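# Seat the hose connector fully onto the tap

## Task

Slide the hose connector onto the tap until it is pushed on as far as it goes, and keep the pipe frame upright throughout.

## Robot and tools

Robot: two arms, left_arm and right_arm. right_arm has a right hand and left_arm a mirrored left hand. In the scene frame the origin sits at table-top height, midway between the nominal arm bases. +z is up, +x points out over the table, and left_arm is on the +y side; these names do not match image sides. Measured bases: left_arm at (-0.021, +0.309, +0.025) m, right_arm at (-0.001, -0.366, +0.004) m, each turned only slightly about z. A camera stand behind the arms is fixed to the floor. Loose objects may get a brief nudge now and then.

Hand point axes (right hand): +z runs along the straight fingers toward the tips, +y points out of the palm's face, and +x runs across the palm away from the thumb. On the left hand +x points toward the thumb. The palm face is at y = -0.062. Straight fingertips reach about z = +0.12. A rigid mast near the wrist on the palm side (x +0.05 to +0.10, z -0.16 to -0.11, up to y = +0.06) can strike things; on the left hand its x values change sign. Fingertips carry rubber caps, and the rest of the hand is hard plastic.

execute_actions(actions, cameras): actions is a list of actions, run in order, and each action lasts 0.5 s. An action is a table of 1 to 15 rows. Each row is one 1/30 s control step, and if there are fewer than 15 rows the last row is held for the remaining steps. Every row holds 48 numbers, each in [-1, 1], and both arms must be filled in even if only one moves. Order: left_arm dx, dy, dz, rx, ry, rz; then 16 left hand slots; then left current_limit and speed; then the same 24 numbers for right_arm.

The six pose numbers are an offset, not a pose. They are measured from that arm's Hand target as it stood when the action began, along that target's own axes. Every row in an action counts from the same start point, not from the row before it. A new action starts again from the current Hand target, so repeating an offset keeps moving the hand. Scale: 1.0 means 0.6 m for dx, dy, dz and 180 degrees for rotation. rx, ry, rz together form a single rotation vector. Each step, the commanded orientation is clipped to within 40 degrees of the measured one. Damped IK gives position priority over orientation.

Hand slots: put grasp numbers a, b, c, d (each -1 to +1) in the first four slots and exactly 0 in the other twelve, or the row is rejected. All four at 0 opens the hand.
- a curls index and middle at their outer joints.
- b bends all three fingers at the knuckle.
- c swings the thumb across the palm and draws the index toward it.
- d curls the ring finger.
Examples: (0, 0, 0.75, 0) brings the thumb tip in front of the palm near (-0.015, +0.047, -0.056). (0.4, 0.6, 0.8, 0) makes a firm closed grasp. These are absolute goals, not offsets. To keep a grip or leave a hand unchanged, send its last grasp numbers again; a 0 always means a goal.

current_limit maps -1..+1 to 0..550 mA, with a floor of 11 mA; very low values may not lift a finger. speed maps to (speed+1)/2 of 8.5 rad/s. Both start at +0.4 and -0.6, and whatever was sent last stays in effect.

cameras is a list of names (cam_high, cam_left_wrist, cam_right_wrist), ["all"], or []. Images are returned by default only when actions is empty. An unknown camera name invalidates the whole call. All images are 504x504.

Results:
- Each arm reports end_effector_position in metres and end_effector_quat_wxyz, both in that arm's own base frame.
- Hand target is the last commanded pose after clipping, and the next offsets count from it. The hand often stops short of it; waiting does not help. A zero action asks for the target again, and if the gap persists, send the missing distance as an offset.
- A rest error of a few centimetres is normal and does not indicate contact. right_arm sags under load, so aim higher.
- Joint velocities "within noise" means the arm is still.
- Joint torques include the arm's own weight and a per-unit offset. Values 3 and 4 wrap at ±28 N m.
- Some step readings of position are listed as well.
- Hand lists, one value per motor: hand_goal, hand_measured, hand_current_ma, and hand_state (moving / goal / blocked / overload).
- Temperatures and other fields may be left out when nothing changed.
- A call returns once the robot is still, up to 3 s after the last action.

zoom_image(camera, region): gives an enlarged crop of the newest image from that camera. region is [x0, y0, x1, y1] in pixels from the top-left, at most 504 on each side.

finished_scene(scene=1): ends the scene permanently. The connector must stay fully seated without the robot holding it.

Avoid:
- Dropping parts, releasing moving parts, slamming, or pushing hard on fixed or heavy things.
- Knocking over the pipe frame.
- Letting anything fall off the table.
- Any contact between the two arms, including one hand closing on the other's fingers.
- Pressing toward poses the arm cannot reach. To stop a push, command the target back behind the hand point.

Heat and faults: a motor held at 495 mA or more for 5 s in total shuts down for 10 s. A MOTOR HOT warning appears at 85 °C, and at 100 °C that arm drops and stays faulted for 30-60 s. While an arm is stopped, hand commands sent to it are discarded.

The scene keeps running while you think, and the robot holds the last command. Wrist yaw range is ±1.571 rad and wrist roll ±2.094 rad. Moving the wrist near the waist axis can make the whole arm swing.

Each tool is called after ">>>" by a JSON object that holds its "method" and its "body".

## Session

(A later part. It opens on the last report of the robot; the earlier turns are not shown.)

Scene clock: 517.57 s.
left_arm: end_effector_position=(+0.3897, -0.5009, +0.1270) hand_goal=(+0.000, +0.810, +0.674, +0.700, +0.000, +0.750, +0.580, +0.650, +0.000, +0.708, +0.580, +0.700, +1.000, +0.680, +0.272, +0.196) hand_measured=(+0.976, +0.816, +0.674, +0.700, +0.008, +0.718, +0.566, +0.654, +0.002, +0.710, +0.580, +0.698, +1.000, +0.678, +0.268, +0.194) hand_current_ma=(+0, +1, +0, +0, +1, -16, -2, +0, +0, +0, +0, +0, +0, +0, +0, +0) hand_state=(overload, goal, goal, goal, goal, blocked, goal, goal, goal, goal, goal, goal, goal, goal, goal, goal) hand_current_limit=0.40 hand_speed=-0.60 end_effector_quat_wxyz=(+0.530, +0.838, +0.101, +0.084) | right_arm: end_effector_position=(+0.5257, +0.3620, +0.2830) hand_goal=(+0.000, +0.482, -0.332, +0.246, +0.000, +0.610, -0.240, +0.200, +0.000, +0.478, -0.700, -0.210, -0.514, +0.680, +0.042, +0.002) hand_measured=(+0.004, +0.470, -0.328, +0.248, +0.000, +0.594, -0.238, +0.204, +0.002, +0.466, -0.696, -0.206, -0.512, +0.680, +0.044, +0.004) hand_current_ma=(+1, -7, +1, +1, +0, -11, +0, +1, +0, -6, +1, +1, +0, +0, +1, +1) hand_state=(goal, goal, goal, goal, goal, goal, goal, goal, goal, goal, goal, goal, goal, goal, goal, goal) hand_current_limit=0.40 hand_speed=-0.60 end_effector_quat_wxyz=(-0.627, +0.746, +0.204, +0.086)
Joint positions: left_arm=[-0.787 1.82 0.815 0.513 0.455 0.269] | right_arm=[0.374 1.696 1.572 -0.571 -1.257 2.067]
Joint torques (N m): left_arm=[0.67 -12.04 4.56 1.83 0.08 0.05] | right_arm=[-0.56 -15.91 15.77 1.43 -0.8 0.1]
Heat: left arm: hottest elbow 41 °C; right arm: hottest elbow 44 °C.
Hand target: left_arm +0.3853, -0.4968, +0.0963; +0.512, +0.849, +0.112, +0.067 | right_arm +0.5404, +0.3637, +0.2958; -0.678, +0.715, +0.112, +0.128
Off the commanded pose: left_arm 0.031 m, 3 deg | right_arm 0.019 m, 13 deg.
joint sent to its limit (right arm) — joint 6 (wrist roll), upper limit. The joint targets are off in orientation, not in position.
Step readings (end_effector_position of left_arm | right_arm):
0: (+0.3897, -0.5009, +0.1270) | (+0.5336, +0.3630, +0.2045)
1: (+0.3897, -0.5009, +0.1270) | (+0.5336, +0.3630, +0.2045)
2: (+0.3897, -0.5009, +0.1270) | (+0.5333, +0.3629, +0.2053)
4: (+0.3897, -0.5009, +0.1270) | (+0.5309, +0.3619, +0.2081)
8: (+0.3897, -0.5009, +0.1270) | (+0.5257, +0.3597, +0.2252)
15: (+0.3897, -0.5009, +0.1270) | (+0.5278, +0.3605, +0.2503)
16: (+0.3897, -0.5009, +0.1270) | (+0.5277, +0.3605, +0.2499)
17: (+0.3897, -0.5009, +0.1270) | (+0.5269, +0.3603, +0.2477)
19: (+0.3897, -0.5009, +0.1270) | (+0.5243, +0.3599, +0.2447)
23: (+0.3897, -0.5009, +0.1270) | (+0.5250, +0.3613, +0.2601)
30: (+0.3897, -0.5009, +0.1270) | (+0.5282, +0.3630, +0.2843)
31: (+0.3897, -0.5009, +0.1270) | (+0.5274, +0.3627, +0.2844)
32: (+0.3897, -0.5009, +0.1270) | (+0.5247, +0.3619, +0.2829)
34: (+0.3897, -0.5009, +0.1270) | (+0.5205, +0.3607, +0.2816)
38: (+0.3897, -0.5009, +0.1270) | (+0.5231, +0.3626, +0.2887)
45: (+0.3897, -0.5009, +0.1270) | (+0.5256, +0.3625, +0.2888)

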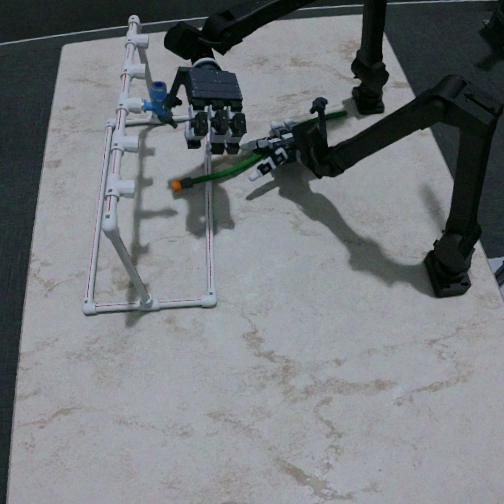

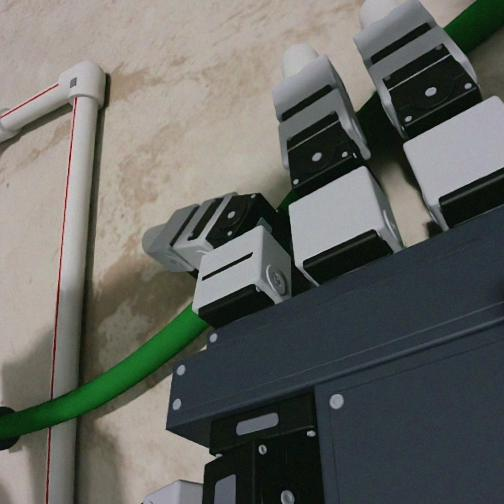

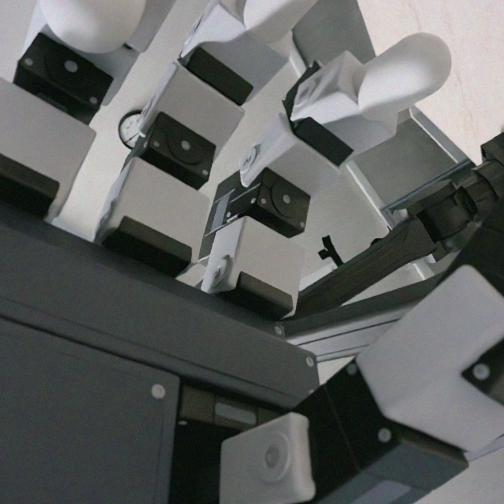

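>>> {"method": "execute_actions", "body": {"actions": [[[0,0.1472,-0.0782,0,0,0,0,0,-0.17,0,0,0,0,0,0,0,0,0,0,0,0,0,0.4,-0.6,0,0,0,0,0,0,0.5,0.1,0.75,0.8,0,0,0,0,0,0,0,0,0,0,0,0,0.4,-0.6]],[[0.0431,-0.0755,-0.1422,0,0,0,0,0,0,0,0,0,0,0,0,0,0,0,0,0,0,0,0.4,-0.6,0,0,0,0,0,0,0.5,0.1,0.75,0.8,0,0,0,0,0,0,0,0,0,0,0,0,0.4,-0.6]],[[0.0431,-0.0755,-0.1422,0,0,0,0,0,0,0,0,0,0,0,0,0,0,0,0,0,0,0,0.4,-0.6,0,0,0,0,0,0,0.5,0.1,0.75,0.8,0,0,0,0,0,0,0,0,0,0,0,0,0.4,-0.6]]], "cameras": ["cam_high", "cam_left_wrist"]}}

Scene clock: 537.60 s.
left_arm: end_effector_position=(+0.3856, -0.2993, +0.1898) hand_goal=(+0.000, +0.750, +0.580, +0.700, +0.000, +0.750, +0.580, +0.700, +0.000, +0.750, +0.580, +0.700, +0.710, +0.680, +0.230, +0.170) hand_measured=(+0.964, +0.762, +0.586, +0.700, +0.002, +0.758, +0.580, +0.698, +0.002, +0.756, +0.580, +0.698, +0.726, +0.678, +0.228, +0.172) hand_current_ma=(+0, +2, +1, +0, +0, +1, +0, +0, +0, +1, +0, +0, +3, +0, +0, +0) hand_state=(overload, goal, goal, goal, goal, goal, goal, goal, goal, goal, goal, goal, goal, goal, goal, goal) hand_current_limit=0.40 hand_speed=-0.60 end_effector_quat_wxyz=(+0.511, +0.849, +0.118, +0.060) | right_arm: end_effector_position=(+0.5248, +0.3619, +0.2847) hand_goal=(+0.000, +0.482, -0.332, +0.246, +0.000, +0.610, -0.240, +0.200, +0.000, +0.478, -0.700, -0.210, -0.514, +0.680, +0.042, +0.002) hand_measured=(+0.004, +0.470, -0.328, +0.248, +0.000, +0.594, -0.238, +0.204, +0.002, +0.466, -0.696, -0.206, -0.512, +0.680, +0.044, +0.004) hand_current_ma=(+1, -7, +1, +1, +0, -11, +0, +1, +0, -6, +1, +1, +0, +0, +1, +1) hand_state=(goal, goal, goal, goal, goal, goal, goal, goal, goal, goal, goal, goal, goal, goal, goal, goal) hand_current_limit=0.40 hand_speed=-0.60 end_effector_quat_wxyz=(-0.630, +0.746, +0.202, +0.080)
Joint positions: left_arm=[-0.361 1.358 0.58 0.034 0.804 0.565] | right_arm=[0.372 1.701 1.582 -0.588 -1.268 2.067]
Joint torques (N m): left_arm=[1.38 -10.34 7.25 1.25 0.53 0.28] | right_arm=[-0.56 -15.68 15.86 1.39 -0.82 0.1]
Heat: left arm: hottest elbow 40 °C; right arm: hottest elbow 45 °C.
Hand target: left_arm +0.3852, -0.2964, +0.1956; +0.512, +0.849, +0.112, +0.067 | right_arm +0.5404, +0.3637, +0.2957; -0.678, +0.715, +0.112, +0.128
Off the commanded pose: left_arm 0.007 m, 1 deg | right_arm 0.019 m, 13 deg.
joint sent to its limit (right arm) — joint 6 (wrist roll), upper limit. The joint targets are off in orientation, not in position.
Step readings (end_effector_position of left_arm | right_arm):
0: (+0.3897, -0.5009, +0.1270) | (+0.5257, +0.3620, +0.2830)
1: (+0.3897, -0.5008, +0.1268) | (+0.5257, +0.3620, +0.2830)
2: (+0.3896, -0.5004, +0.1271) | (+0.5252, +0.3620, +0.2830)
4: (+0.3884, -0.4985, +0.1325) | (+0.5246, +0.3619, +0.2834)
8: (+0.3839, -0.4937, +0.1650) | (+0.5247, +0.3619, +0.2850)
15: (+0.3793, -0.4892, +0.1891) | (+0.5249, +0.3618, +0.2857)
16: (+0.3788, -0.4890, +0.1874) | (+0.5249, +0.3618, +0.2857)
17: (+0.3767, -0.4871, +0.1864) | (+0.5249, +0.3618, +0.2854)
19: (+0.3744, -0.4729, +0.1855) | (+0.5249, +0.3619, +0.2852)
23: (+0.3863, -0.4218, +0.1834) | (+0.5249, +0.3619, +0.2849)
30: (+0.3927, -0.3987, +0.1947) | (+0.5249, +0.3619, +0.2847)
31: (+0.3911, -0.3984, +0.1950) | (+0.5248, +0.3619, +0.2847)
32: (+0.3869, -0.3955, +0.1958) | (+0.5248, +0.3619, +0.2847)
34: (+0.3811, -0.3774, +0.1942) | (+0.5248, +0.3619, +0.2847)
38: (+0.3900, -0.3213, +0.1875) | (+0.5248, +0.3619, +0.2847)
45: (+0.3906, -0.2986, +0.1923) | (+0.5248, +0.3619, +0.2847)
Images, in order (width x height): cam_high 504x504, cam_left_wrist 504x504.

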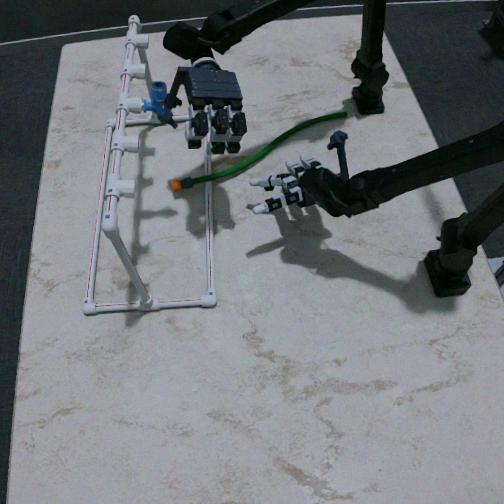

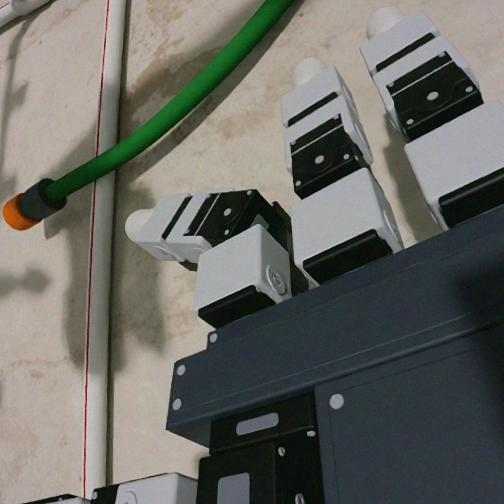

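>>> {"method": "execute_actions", "body": {"actions": [[[-0.0363,-0.0737,-0.2453,0,0,0,0,0,0,0,0,0,0,0,0,0,0,0,0,0,0,0,0.4,-0.6,0,0,0,0,0,0,0.5,0.1,0.75,0.8,0,0,0,0,0,0,0,0,0,0,0,0,0.4,-0.6]],[[0,0,0,0,0,0,0,0,0,0,0,0,0,0,0,0,0,0,0,0,0,0,0.4,-0.6,-0.06,0.05,-0.024,-0.0916,-0.125,0.0821,0.5,0.1,0.75,0.8,0,0,0,0,0,0,0,0,0,0,0,0,0.4,-0.6]],[[0,0,0,0,0,0,0,0,0,0,0,0,0,0,0,0,0,0,0,0,0,0,0.4,-0.6,0,0,0,0,0,0,0.5,0.1,0.75,0.8,0,0,0,0,0,0,0,0,0,0,0,0,0.4,-0.6]]], "cameras": ["cam_high"]}}

Scene clock: 542.13 s.
left_arm: end_effector_position=(+0.3080, -0.1599, +0.2064) hand_goal=(+0.000, +0.750, +0.580, +0.700, +0.000, +0.750, +0.580, +0.700, +0.000, +0.750, +0.580, +0.700, +0.710, +0.680, +0.230, +0.170) hand_measured=(+0.960, +0.760, +0.586, +0.700, +0.002, +0.758, +0.580, +0.698, +0.002, +0.756, +0.580, +0.698, +0.724, +0.678, +0.228, +0.170) hand_current_ma=(+0, +2, +0, +0, +0, +1, +0, +0, +0, +1, +0, +0, +3, +0, +0, +0) hand_state=(overload, goal, goal, goal, goal, goal, goal, goal, goal, goal, goal, goal, goal, goal, goal, goal) hand_current_limit=0.40 hand_speed=-0.60 end_effector_quat_wxyz=(+0.512, +0.849, +0.124, +0.045) | right_arm: end_effector_position=(+0.5052, +0.3392, +0.2516) hand_goal=(+0.000, +0.482, -0.332, +0.246, +0.000, +0.610, -0.240, +0.200, +0.000, +0.478, -0.700, -0.210, -0.514, +0.680, +0.042, +0.002) hand_measured=(+0.002, +0.470, -0.328, +0.248, +0.000, +0.594, -0.238, +0.204, +0.002, +0.468, -0.696, -0.206, -0.514, +0.680, +0.044, +0.004) hand_current_ma=(+0, -7, +1, +1, +0, -10, +0, +1, +0, -5, +1, +1, +0, +0, +0, +1) hand_state=(goal, goal, goal, goal, goal, goal, goal, goal, goal, goal, goal, goal, goal, goal, goal, goal) hand_current_limit=0.40 hand_speed=-0.60 end_effector_quat_wxyz=(-0.545, +0.825, +0.115, -0.093)
Joint positions: left_arm=[0.09 1.068 0.489 -0.73 1.061 1.216] | right_arm=[0.379 1.924 1.943 -1.421 -1.166 1.783]
Joint torques (N m): left_arm=[1.49 -3.55 12.21 0.49 0.78 0.27] | right_arm=[0.73 -18.73 14.74 0.49 -0.88 -0.15]
Heat: left arm: hottest elbow 40 °C; right arm: hottest elbow 46 °C.
Hand target: left_arm +0.3251, -0.1565, +0.2255; +0.512, +0.849, +0.112, +0.067 | right_arm +0.5160, +0.3481, +0.2561; -0.545, +0.824, +0.130, -0.086
Off the commanded pose: left_arm 0.026 m, 3 deg | right_arm 0.015 m, 2 deg.
Step readings (end_effector_position of left_arm | right_arm):
0: (+0.3855, -0.2993, +0.1898) | (+0.5248, +0.3619, +0.2847)
1: (+0.3848, -0.2987, +0.1903) | (+0.5248, +0.3619, +0.2847)
2: (+0.3798, -0.2942, +0.1921) | (+0.5248, +0.3619, +0.2847)
4: (+0.3687, -0.2699, +0.1960) | (+0.5248, +0.3619, +0.2847)
8: (+0.3529, -0.2055, +0.2088) | (+0.5248, +0.3619, +0.2847)
15: (+0.3342, -0.1641, +0.2218) | (+0.5248, +0.3619, +0.2847)
16: (+0.3317, -0.1620, +0.2195) | (+0.5244, +0.3616, +0.2845)
17: (+0.3290, -0.1602, +0.2164) | (+0.5218, +0.3593, +0.2826)
19: (+0.3238, -0.1586, +0.2117) | (+0.5152, +0.3540, +0.2776)
23: (+0.3137, -0.1584, +0.2048) | (+0.5043, +0.3455, +0.2635)
30: (+0.3103, -0.1591, +0.2039) | (+0.5016, +0.3390, +0.2439)
31: (+0.3103, -0.1591, +0.2045) | (+0.5018, +0.3386, +0.2429)
32: (+0.3104, -0.1590, +0.2054) | (+0.5018, +0.3385, +0.2428)
34: (+0.3102, -0.1591, +0.2062) | (+0.5020, +0.3384, +0.2438)
38: (+0.3093, -0.1595, +0.2065) | (+0.5029, +0.3385, +0.2498)
45: (+0.3082, -0.1599, +0.2060) | (+0.5042, +0.3392, +0.2569)
Images, in order (width x height): cam_high 504x504.

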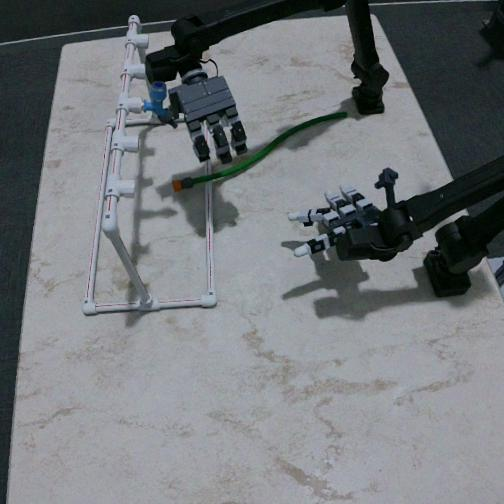

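>>> {"method": "execute_actions", "body": {"actions": [[[0,0,0,0,0,0,0,0,0,0,0,0,0,0,0,0,0,0,0,0,0,0,0.4,-0.6,-0.027,0.1387,0.0568,0,0,0,0.5,0.1,0.75,0.8,0,0,0,0,0,0,0,0,0,0,0,0,0.4,-0.6]],[[0,0,0,0,0,0,0,0,0,0,0,0,0,0,0,0,0,0,0,0,0,0,0.4,-0.6,0,0,0,0,0,0,0.5,0.1,0.75,0.8,0,0,0,0,0,0,0,0,0,0,0,0,0.4,-0.6]]], "cameras": ["all"]}}

>>> {"method": "zoom_image", "body": {"camera": "cam_high", "region": [150, 90, 290, 220]}}

Scene clock: 543.80 s.
left_arm: end_effector_position=(+0.3079, -0.1598, +0.2063) hand_goal=(+0.000, +0.750, +0.580, +0.700, +0.000, +0.750, +0.580, +0.700, +0.000, +0.750, +0.580, +0.700, +0.710, +0.680, +0.230, +0.170) hand_measured=(+0.960, +0.760, +0.586, +0.700, +0.002, +0.758, +0.580, +0.698, +0.002, +0.756, +0.580, +0.698, +0.724, +0.678, +0.228, +0.170) hand_current_ma=(+0, +2, +0, +0, +0, +1, +0, +0, +0, +1, +0, +0, +3, +0, +0, +0) hand_state=(overload, goal, goal, goal, goal, goal, goal, goal, goal, goal, goal, goal, goal, goal, goal, goal) hand_current_limit=0.40 hand_speed=-0.60 end_effector_quat_wxyz=(+0.512, +0.849, +0.124, +0.045) | right_arm: end_effector_position=(+0.5019, +0.3376, +0.1664) hand_goal=(+0.000, +0.482, -0.332, +0.246, +0.000, +0.610, -0.240, +0.200, +0.000, +0.478, -0.700, -0.210, -0.514, +0.680, +0.042, +0.002) hand_measured=(+0.002, +0.472, -0.328, +0.248, +0.000, +0.598, -0.238, +0.204, +0.002, +0.470, -0.696, -0.208, -0.514, +0.680, +0.044, +0.004) hand_current_ma=(+0, -4, +1, +1, +0, -7, +0, +1, +0, -4, +1, +1, +0, +0, +0, +1) hand_state=(goal, goal, goal, goal, goal, goal, goal, goal, goal, goal, goal, goal, goal, goal, goal, goal) hand_current_limit=0.40 hand_speed=-0.60 end_effector_quat_wxyz=(-0.545, +0.824, +0.129, -0.086)
Joint positions: left_arm=[0.091 1.068 0.489 -0.731 1.061 1.218] | right_arm=[0.38 1.932 1.734 -1.213 -1.163 1.745]
Joint torques (N m): left_arm=[1.44 -3.6 12.25 0.5 0.79 0.29] | right_arm=[0.5 -20.66 9.76 1.57 -1.01 0.14]
Heat: left arm: hottest elbow 40 °C; right arm: hottest elbow 46 °C.
Hand target: left_arm +0.3252, -0.1564, +0.2255; +0.512, +0.849, +0.112, +0.067 | right_arm +0.5009, +0.3421, +0.1663; -0.545, +0.824, +0.130, -0.086
Off the commanded pose: left_arm 0.026 m, 3 deg | right_arm 0.005 m, 0 deg.
Step readings (end_effector_position of left_arm | right_arm):
0: (+0.3080, -0.1599, +0.2064) | (+0.5053, +0.3392, +0.2516)
1: (+0.3080, -0.1599, +0.2064) | (+0.5054, +0.3393, +0.2515)
2: (+0.3080, -0.1599, +0.2064) | (+0.5062, +0.3395, +0.2497)
4: (+0.3079, -0.1599, +0.2064) | (+0.5068, +0.3400, +0.2378)
8: (+0.3079, -0.1599, +0.2063) | (+0.4963, +0.3355, +0.1938)
15: (+0.3079, -0.1598, +0.2063) | (+0.4978, +0.3359, +0.1664)
16: (+0.3079, -0.1598, +0.2063) | (+0.4990, +0.3364, +0.1663)
17: (+0.3079, -0.1598, +0.2063) | (+0.4999, +0.3367, +0.1663)
19: (+0.3079, -0.1598, +0.2063) | (+0.5010, +0.3372, +0.1663)
23: (+0.3079, -0.1598, +0.2063) | (+0.5018, +0.3375, +0.1663)
30: (+0.3079, -0.1598, +0.2063) | (+0.5019, +0.3376, +0.1663)

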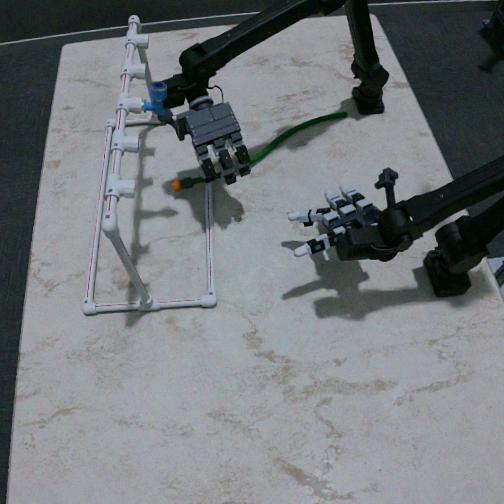

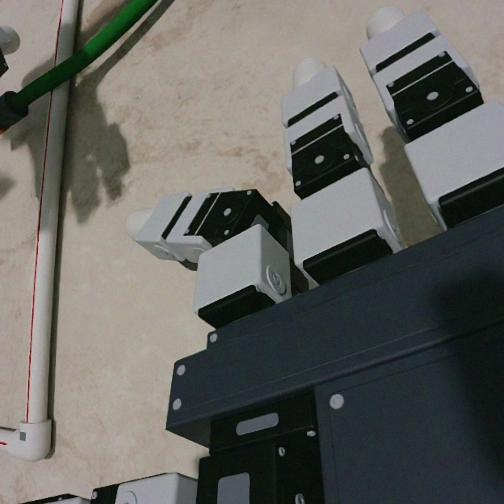

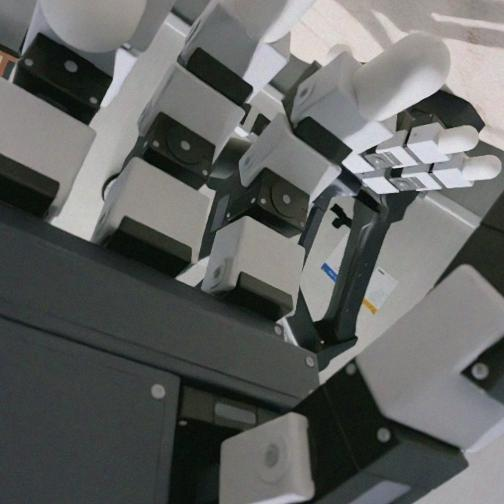

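Scaled by 3.600 from the camera's 504x504 image, which has a finer 720x720 frame.

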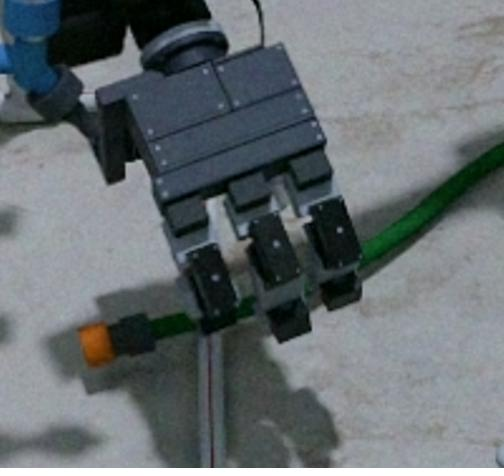

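>>> {"method": "execute_actions", "body": {"actions": [[[0,0,0,0,0,0,0,0,0,0,0,0,0,0,0,0,0,0,0,0,0,0,0.4,-0.6,-0.0295,0.1003,0.0407,0,0,0,0.5,0.1,0.75,0.8,0,0,0,0,0,0,0,0,0,0,0,0,0.4,-0.6]],[[0,0,0,0,0,0,0,0,0,0,0,0,0,0,0,0,0,0,0,0,0,0,0.4,-0.6,0,0,0,0,0,0,0.5,0.1,0.75,0.8,0,0,0,0,0,0,0,0,0,0,0,0,0.4,-0.6]]], "cameras": ["cam_high", "cam_right_wrist"]}}

>>> {"method": "zoom_image", "body": {"camera": "cam_high", "region": [150, 90, 290, 220]}}

Scene clock: 546.17 s.
left_arm: end_effector_position=(+0.3079, -0.1598, +0.2063) hand_goal=(+0.000, +0.750, +0.580, +0.700, +0.000, +0.750, +0.580, +0.700, +0.000, +0.750, +0.580, +0.700, +0.710, +0.680, +0.230, +0.170) hand_measured=(+0.960, +0.760, +0.586, +0.700, +0.002, +0.758, +0.580, +0.698, +0.002, +0.756, +0.580, +0.698, +0.724, +0.678, +0.228, +0.170) hand_current_ma=(+0, +2, +0, +0, +0, +1, +0, +0, +0, +1, +0, +0, +3, +0, +0, +0) hand_state=(overload, goal, goal, goal, goal, goal, goal, goal, goal, goal, goal, goal, goal, goal, goal, goal) hand_current_limit=0.40 hand_speed=-0.60 end_effector_quat_wxyz=(+0.512, +0.849, +0.124, +0.045) | right_arm: end_effector_position=(+0.4859, +0.3313, +0.1057) hand_goal=(+0.000, +0.482, -0.332, +0.246, +0.000, +0.610, -0.240, +0.200, +0.000, +0.478, -0.700, -0.210, -0.514, +0.680, +0.042, +0.002) hand_measured=(+0.002, +0.472, -0.328, +0.248, +0.000, +0.598, -0.238, +0.204, +0.002, +0.470, -0.696, -0.208, -0.514, +0.680, +0.044, +0.004) hand_current_ma=(+0, -4, +1, +1, +0, -7, +0, +1, +0, -4, +1, +1, +0, +0, +0, +1) hand_state=(goal, goal, goal, goal, goal, goal, goal, goal, goal, goal, goal, goal, goal, goal, goal, goal) hand_current_limit=0.40 hand_speed=-0.60 end_effector_quat_wxyz=(-0.546, +0.823, +0.131, -0.082)
Joint positions: left_arm=[0.091 1.068 0.489 -0.731 1.061 1.218] | right_arm=[0.38 1.928 1.562 -1.036 -1.164 1.746]
Joint torques (N m): left_arm=[1.44 -3.55 12.23 0.49 0.79 0.29] | right_arm=[0.67 -19.37 9.21 1.57 -0.97 0.18]
Heat: left arm: hottest elbow 41 °C; right arm: hottest elbow 46 °C.
Hand target: left_arm +0.3252, -0.1564, +0.2255; +0.512, +0.849, +0.112, +0.067 | right_arm +0.4846, +0.3357, +0.1014; -0.545, +0.824, +0.130, -0.086
Off the commanded pose: left_arm 0.026 m, 3 deg | right_arm 0.006 m, 0 deg.
Step readings (end_effector_position of left_arm | right_arm):
0: (+0.3079, -0.1598, +0.2063) | (+0.5018, +0.3376, +0.1664)
1: (+0.3079, -0.1598, +0.2063) | (+0.5017, +0.3376, +0.1656)
2: (+0.3079, -0.1598, +0.2063) | (+0.5018, +0.3378, +0.1629)
4: (+0.3079, -0.1598, +0.2063) | (+0.4982, +0.3365, +0.1505)
8: (+0.3079, -0.1598, +0.2063) | (+0.4821, +0.3298, +0.1175)
15: (+0.3079, -0.1598, +0.2063) | (+0.4837, +0.3304, +0.1056)
16: (+0.3079, -0.1598, +0.2063) | (+0.4846, +0.3307, +0.1056)
17: (+0.3079, -0.1598, +0.2063) | (+0.4849, +0.3309, +0.1056)
19: (+0.3079, -0.1598, +0.2063) | (+0.4855, +0.3311, +0.1056)
23: (+0.3079, -0.1598, +0.2063) | (+0.4858, +0.3313, +0.1057)
30: (+0.3079, -0.1598, +0.2063) | (+0.4859, +0.3313, +0.1057)
Images, in order (width x height): cam_high 504x504, cam_right_wrist 504x504.

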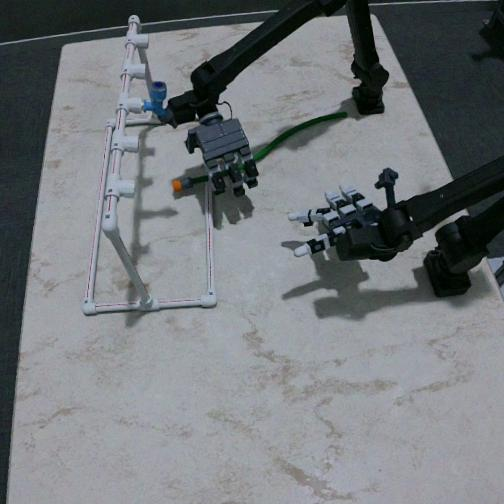

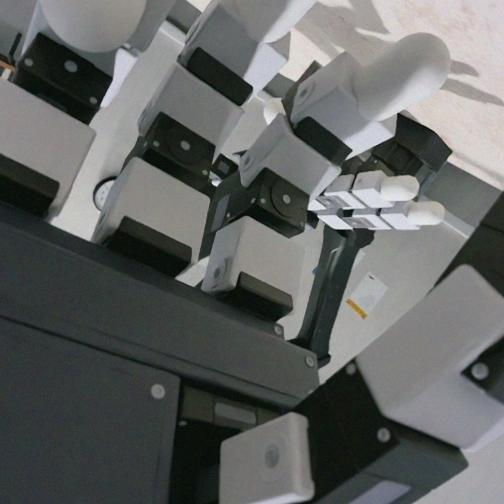

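Scaled by 3.600 from the camera's 504x504 image, which has a finer 720x720 frame.

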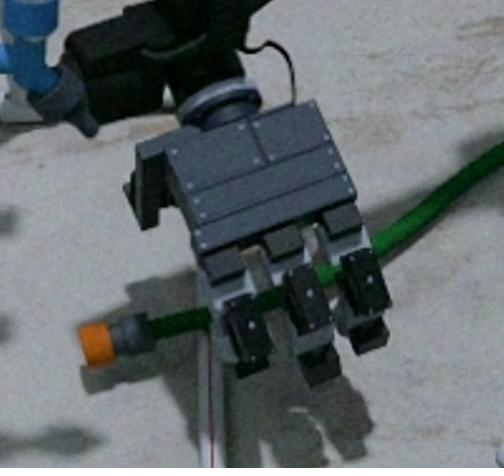

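>>> {"method": "execute_actions", "body": {"actions": [[[0,0,0,0,0,0,0,0,0,0,0,0,0,0,0,0,0,0,0,0,0,0,0.4,-0.6,-0.0178,0.0695,0.0282,0,0,0,0.5,0.1,0.75,0.8,0,0,0,0,0,0,0,0,0,0,0,0,0.4,-0.6]],[[0,0,0,0,0,0,0,0,0,0,0,0,0,0,0,0,0,0,0,0,0,0,0.4,-0.6,0,0,0,0,0,0,0.47,0.18,0.77,0.8,0,0,0,0,0,0,0,0,0,0,0,0,0.5,-0.6]]], "cameras": ["cam_high", "cam_right_wrist"]}}

>>> {"method": "zoom_image", "body": {"camera": "cam_high", "region": [150, 90, 290, 220]}}

Scene clock: 548.00 s.
left_arm: end_effector_position=(+0.3079, -0.1598, +0.2063) hand_goal=(+0.000, +0.750, +0.580, +0.700, +0.000, +0.750, +0.580, +0.700, +0.000, +0.750, +0.580, +0.700, +0.710, +0.680, +0.230, +0.170) hand_measured=(+0.960, +0.760, +0.586, +0.700, +0.002, +0.758, +0.580, +0.698, +0.002, +0.756, +0.580, +0.698, +0.724, +0.678, +0.228, +0.170) hand_current_ma=(+0, +2, +0, +0, +0, +1, +0, +0, +0, +1, +0, +0, +3, +0, +0, +0) hand_state=(overload, goal, goal, goal, goal, goal, goal, goal, goal, goal, goal, goal, goal, goal, goal, goal) hand_current_limit=0.40 hand_speed=-0.60 end_effector_quat_wxyz=(+0.512, +0.849, +0.124, +0.045) | right_arm: end_effector_position=(+0.4761, +0.3278, +0.0676) hand_goal=(+0.000, +0.364, -0.292, +0.290, +0.000, +0.478, -0.208, +0.250, +0.000, +0.360, -0.700, -0.190, -0.552, +0.680, +0.038, +0.020) hand_measured=(+0.002, +0.362, -0.294, +0.288, +0.000, +0.474, -0.210, +0.248, +0.002, +0.358, -0.696, -0.192, -0.548, +0.680, +0.040, +0.018) hand_current_ma=(+0, +0, +0, +0, +0, -1, +0, +0, +0, +0, +1, +0, +1, +0, +0, -1) hand_state=(goal, goal, goal, goal, goal, goal, goal, goal, goal, goal, goal, goal, goal, goal, goal, goal) hand_current_limit=0.50 hand_speed=-0.60 end_effector_quat_wxyz=(-0.547, +0.822, +0.133, -0.079)
Joint positions: left_arm=[0.091 1.068 0.489 -0.731 1.061 1.218] | right_arm=[0.38 1.938 1.468 -0.921 -1.165 1.748]
Joint torques (N m): left_arm=[1.49 -3.6 12.22 0.49 0.79 0.29] | right_arm=[0.62 -17.9 8.92 1.62 -0.92 0.16]
Heat: left arm: hottest elbow 41 °C; right arm: hottest elbow 46 °C.
Hand target: left_arm +0.3252, -0.1564, +0.2255; +0.512, +0.849, +0.112, +0.067 | right_arm +0.4746, +0.3317, +0.0563; -0.546, +0.823, +0.130, -0.086
Off the commanded pose: left_arm 0.026 m, 3 deg | right_arm 0.012 m, 1 deg.
Step readings (end_effector_position of left_arm | right_arm):
0: (+0.3079, -0.1598, +0.2063) | (+0.4859, +0.3313, +0.1057)
1: (+0.3079, -0.1598, +0.2063) | (+0.4858, +0.3313, +0.1053)
2: (+0.3079, -0.1598, +0.2063) | (+0.4862, +0.3315, +0.1036)
4: (+0.3079, -0.1598, +0.2063) | (+0.4854, +0.3312, +0.0962)
8: (+0.3079, -0.1598, +0.2063) | (+0.4751, +0.3271, +0.0771)
15: (+0.3079, -0.1598, +0.2063) | (+0.4754, +0.3272, +0.0676)
16: (+0.3079, -0.1598, +0.2063) | (+0.4758, +0.3274, +0.0676)
17: (+0.3079, -0.1598, +0.2063) | (+0.4759, +0.3274, +0.0676)
19: (+0.3079, -0.1598, +0.2063) | (+0.4759, +0.3277, +0.0676)
23: (+0.3079, -0.1598, +0.2063) | (+0.4760, +0.3278, +0.0676)
30: (+0.3079, -0.1598, +0.2063) | (+0.4761, +0.3278, +0.0676)
Images, in order (width x height): cam_high 504x504, cam_right_wrist 504x504.

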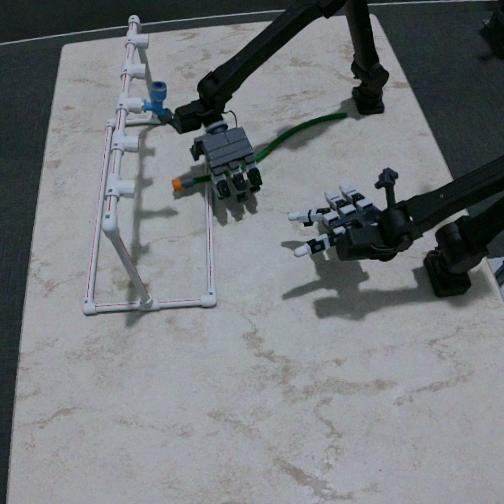

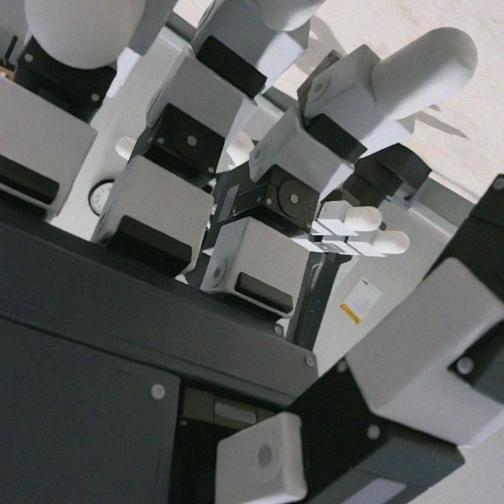

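Scaled by 3.600 from the camera's 504x504 image, which has a finer 720x720 frame.

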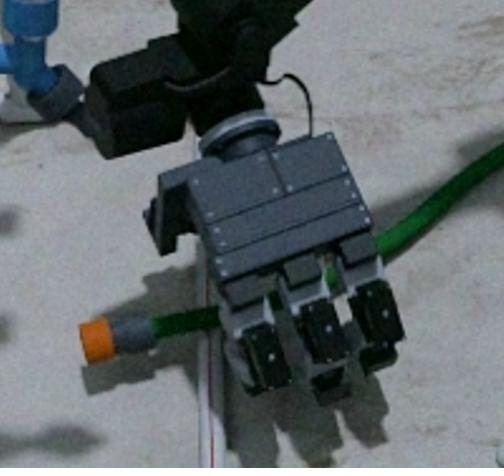

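>>> {"method": "execute_actions", "body": {"actions": [[[0,0,0,0,0,0,0,0,0,0,0,0,0,0,0,0,0,0,0,0,0,0,0.4,-0.6,0,0.0276,0.0117,0,0,0,0.45,0.25,0.79,0.8,0,0,0,0,0,0,0,0,0,0,0,0,0.5,-0.6]],[[0,0,0,0,0,0,0,0,0,0,0,0,0,0,0,0,0,0,0,0,0,0,0.4,-0.6,0,0,0,0,0,0,0.4,0.38,0.81,0.8,0,0,0,0,0,0,0,0,0,0,0,0,0.5,-0.6]]], "cameras": ["cam_high", "cam_right_wrist"]}}

>>> {"method": "zoom_image", "body": {"camera": "cam_high", "region": [150, 90, 290, 220]}}

Scene clock: 549.73 s.
left_arm: end_effector_position=(+0.3079, -0.1598, +0.2063) hand_goal=(+0.000, +0.750, +0.580, +0.700, +0.000, +0.750, +0.580, +0.700, +0.000, +0.750, +0.580, +0.700, +0.710, +0.680, +0.230, +0.170) hand_measured=(+0.960, +0.760, +0.586, +0.700, +0.002, +0.758, +0.580, +0.698, +0.002, +0.756, +0.580, +0.698, +0.724, +0.678, +0.228, +0.170) hand_current_ma=(+0, +2, +0, +0, +0, +1, +0, +0, +0, +1, +0, +0, +3, +0, +0, +0) hand_state=(overload, goal, goal, goal, goal, goal, goal, goal, goal, goal, goal, goal, goal, goal, goal, goal) hand_current_limit=0.40 hand_speed=-0.60 end_effector_quat_wxyz=(+0.512, +0.849, +0.124, +0.045) | right_arm: end_effector_position=(+0.4765, +0.3304, +0.0611) hand_goal=(+0.000, +0.074, -0.192, +0.396, +0.000, +0.146, -0.136, +0.364, +0.000, +0.062, -0.700, -0.144, -0.626, +0.680, +0.028, +0.064) hand_measured=(+0.002, +0.074, -0.194, +0.394, +0.000, +0.146, -0.138, +0.362, +0.002, +0.064, -0.696, -0.146, -0.590, +0.684, +0.024, +0.054) hand_current_ma=(+0, +0, +0, +0, +0, +0, +0, +0, +0, +0, +1, +0, +37, +1, -2, -8) hand_state=(goal, goal, goal, goal, goal, goal, goal, goal, goal, goal, goal, goal, blocked, goal, goal, goal) hand_current_limit=0.50 hand_speed=-0.60 end_effector_quat_wxyz=(-0.549, +0.822, +0.133, -0.077)
Joint positions: left_arm=[0.091 1.068 0.489 -0.731 1.061 1.218] | right_arm=[0.383 1.945 1.458 -0.885 -1.167 1.764]
Joint torques (N m): left_arm=[1.49 -3.55 12.23 0.49 0.79 0.28] | right_arm=[0.38 -16.5 8.18 1.8 -0.78 0]
Heat: left arm: hottest elbow 41 °C; right arm: hottest elbow 46 °C.
Hand target: left_arm +0.3252, -0.1564, +0.2255; +0.512, +0.849, +0.112, +0.067 | right_arm +0.4746, +0.3316, +0.0383; -0.545, +0.824, +0.130, -0.086
Off the commanded pose: left_arm 0.026 m, 3 deg | right_arm 0.023 m, 1 deg.
Step readings (end_effector_position of left_arm | right_arm):
0: (+0.3079, -0.1598, +0.2063) | (+0.4761, +0.3278, +0.0676)
1: (+0.3079, -0.1598, +0.2063) | (+0.4761, +0.3278, +0.0676)
2: (+0.3079, -0.1598, +0.2063) | (+0.4766, +0.3280, +0.0674)
4: (+0.3079, -0.1598, +0.2063) | (+0.4779, +0.3288, +0.0663)
8: (+0.3079, -0.1598, +0.2063) | (+0.4777, +0.3289, +0.0617)
15: (+0.3079, -0.1598, +0.2063) | (+0.4777, +0.3297, +0.0607)
16: (+0.3079, -0.1598, +0.2063) | (+0.4777, +0.3297, +0.0607)
17: (+0.3079, -0.1598, +0.2063) | (+0.4774, +0.3299, +0.0609)
19: (+0.3079, -0.1598, +0.2063) | (+0.4769, +0.3302, +0.0610)
23: (+0.3079, -0.1598, +0.2063) | (+0.4766, +0.3304, +0.0611)
30: (+0.3079, -0.1598, +0.2063) | (+0.4765, +0.3304, +0.0611)
Images, in order (width x height): cam_high 504x504, cam_right_wrist 504x504.

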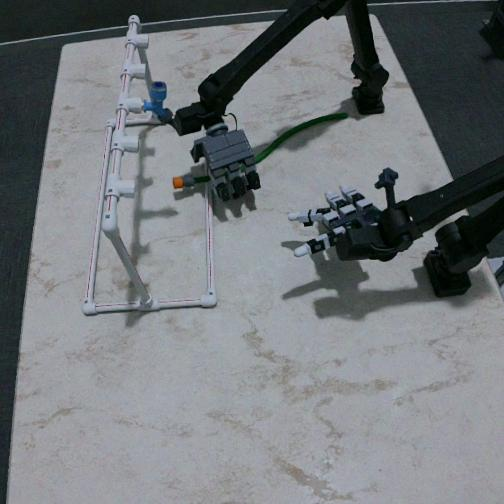

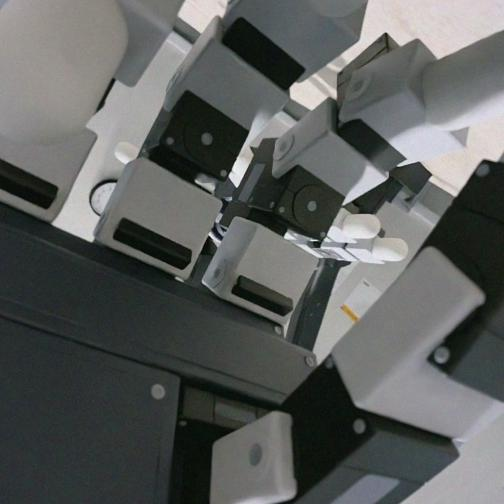

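Scaled by 3.600 from the camera's 504x504 image, which has a finer 720x720 frame.

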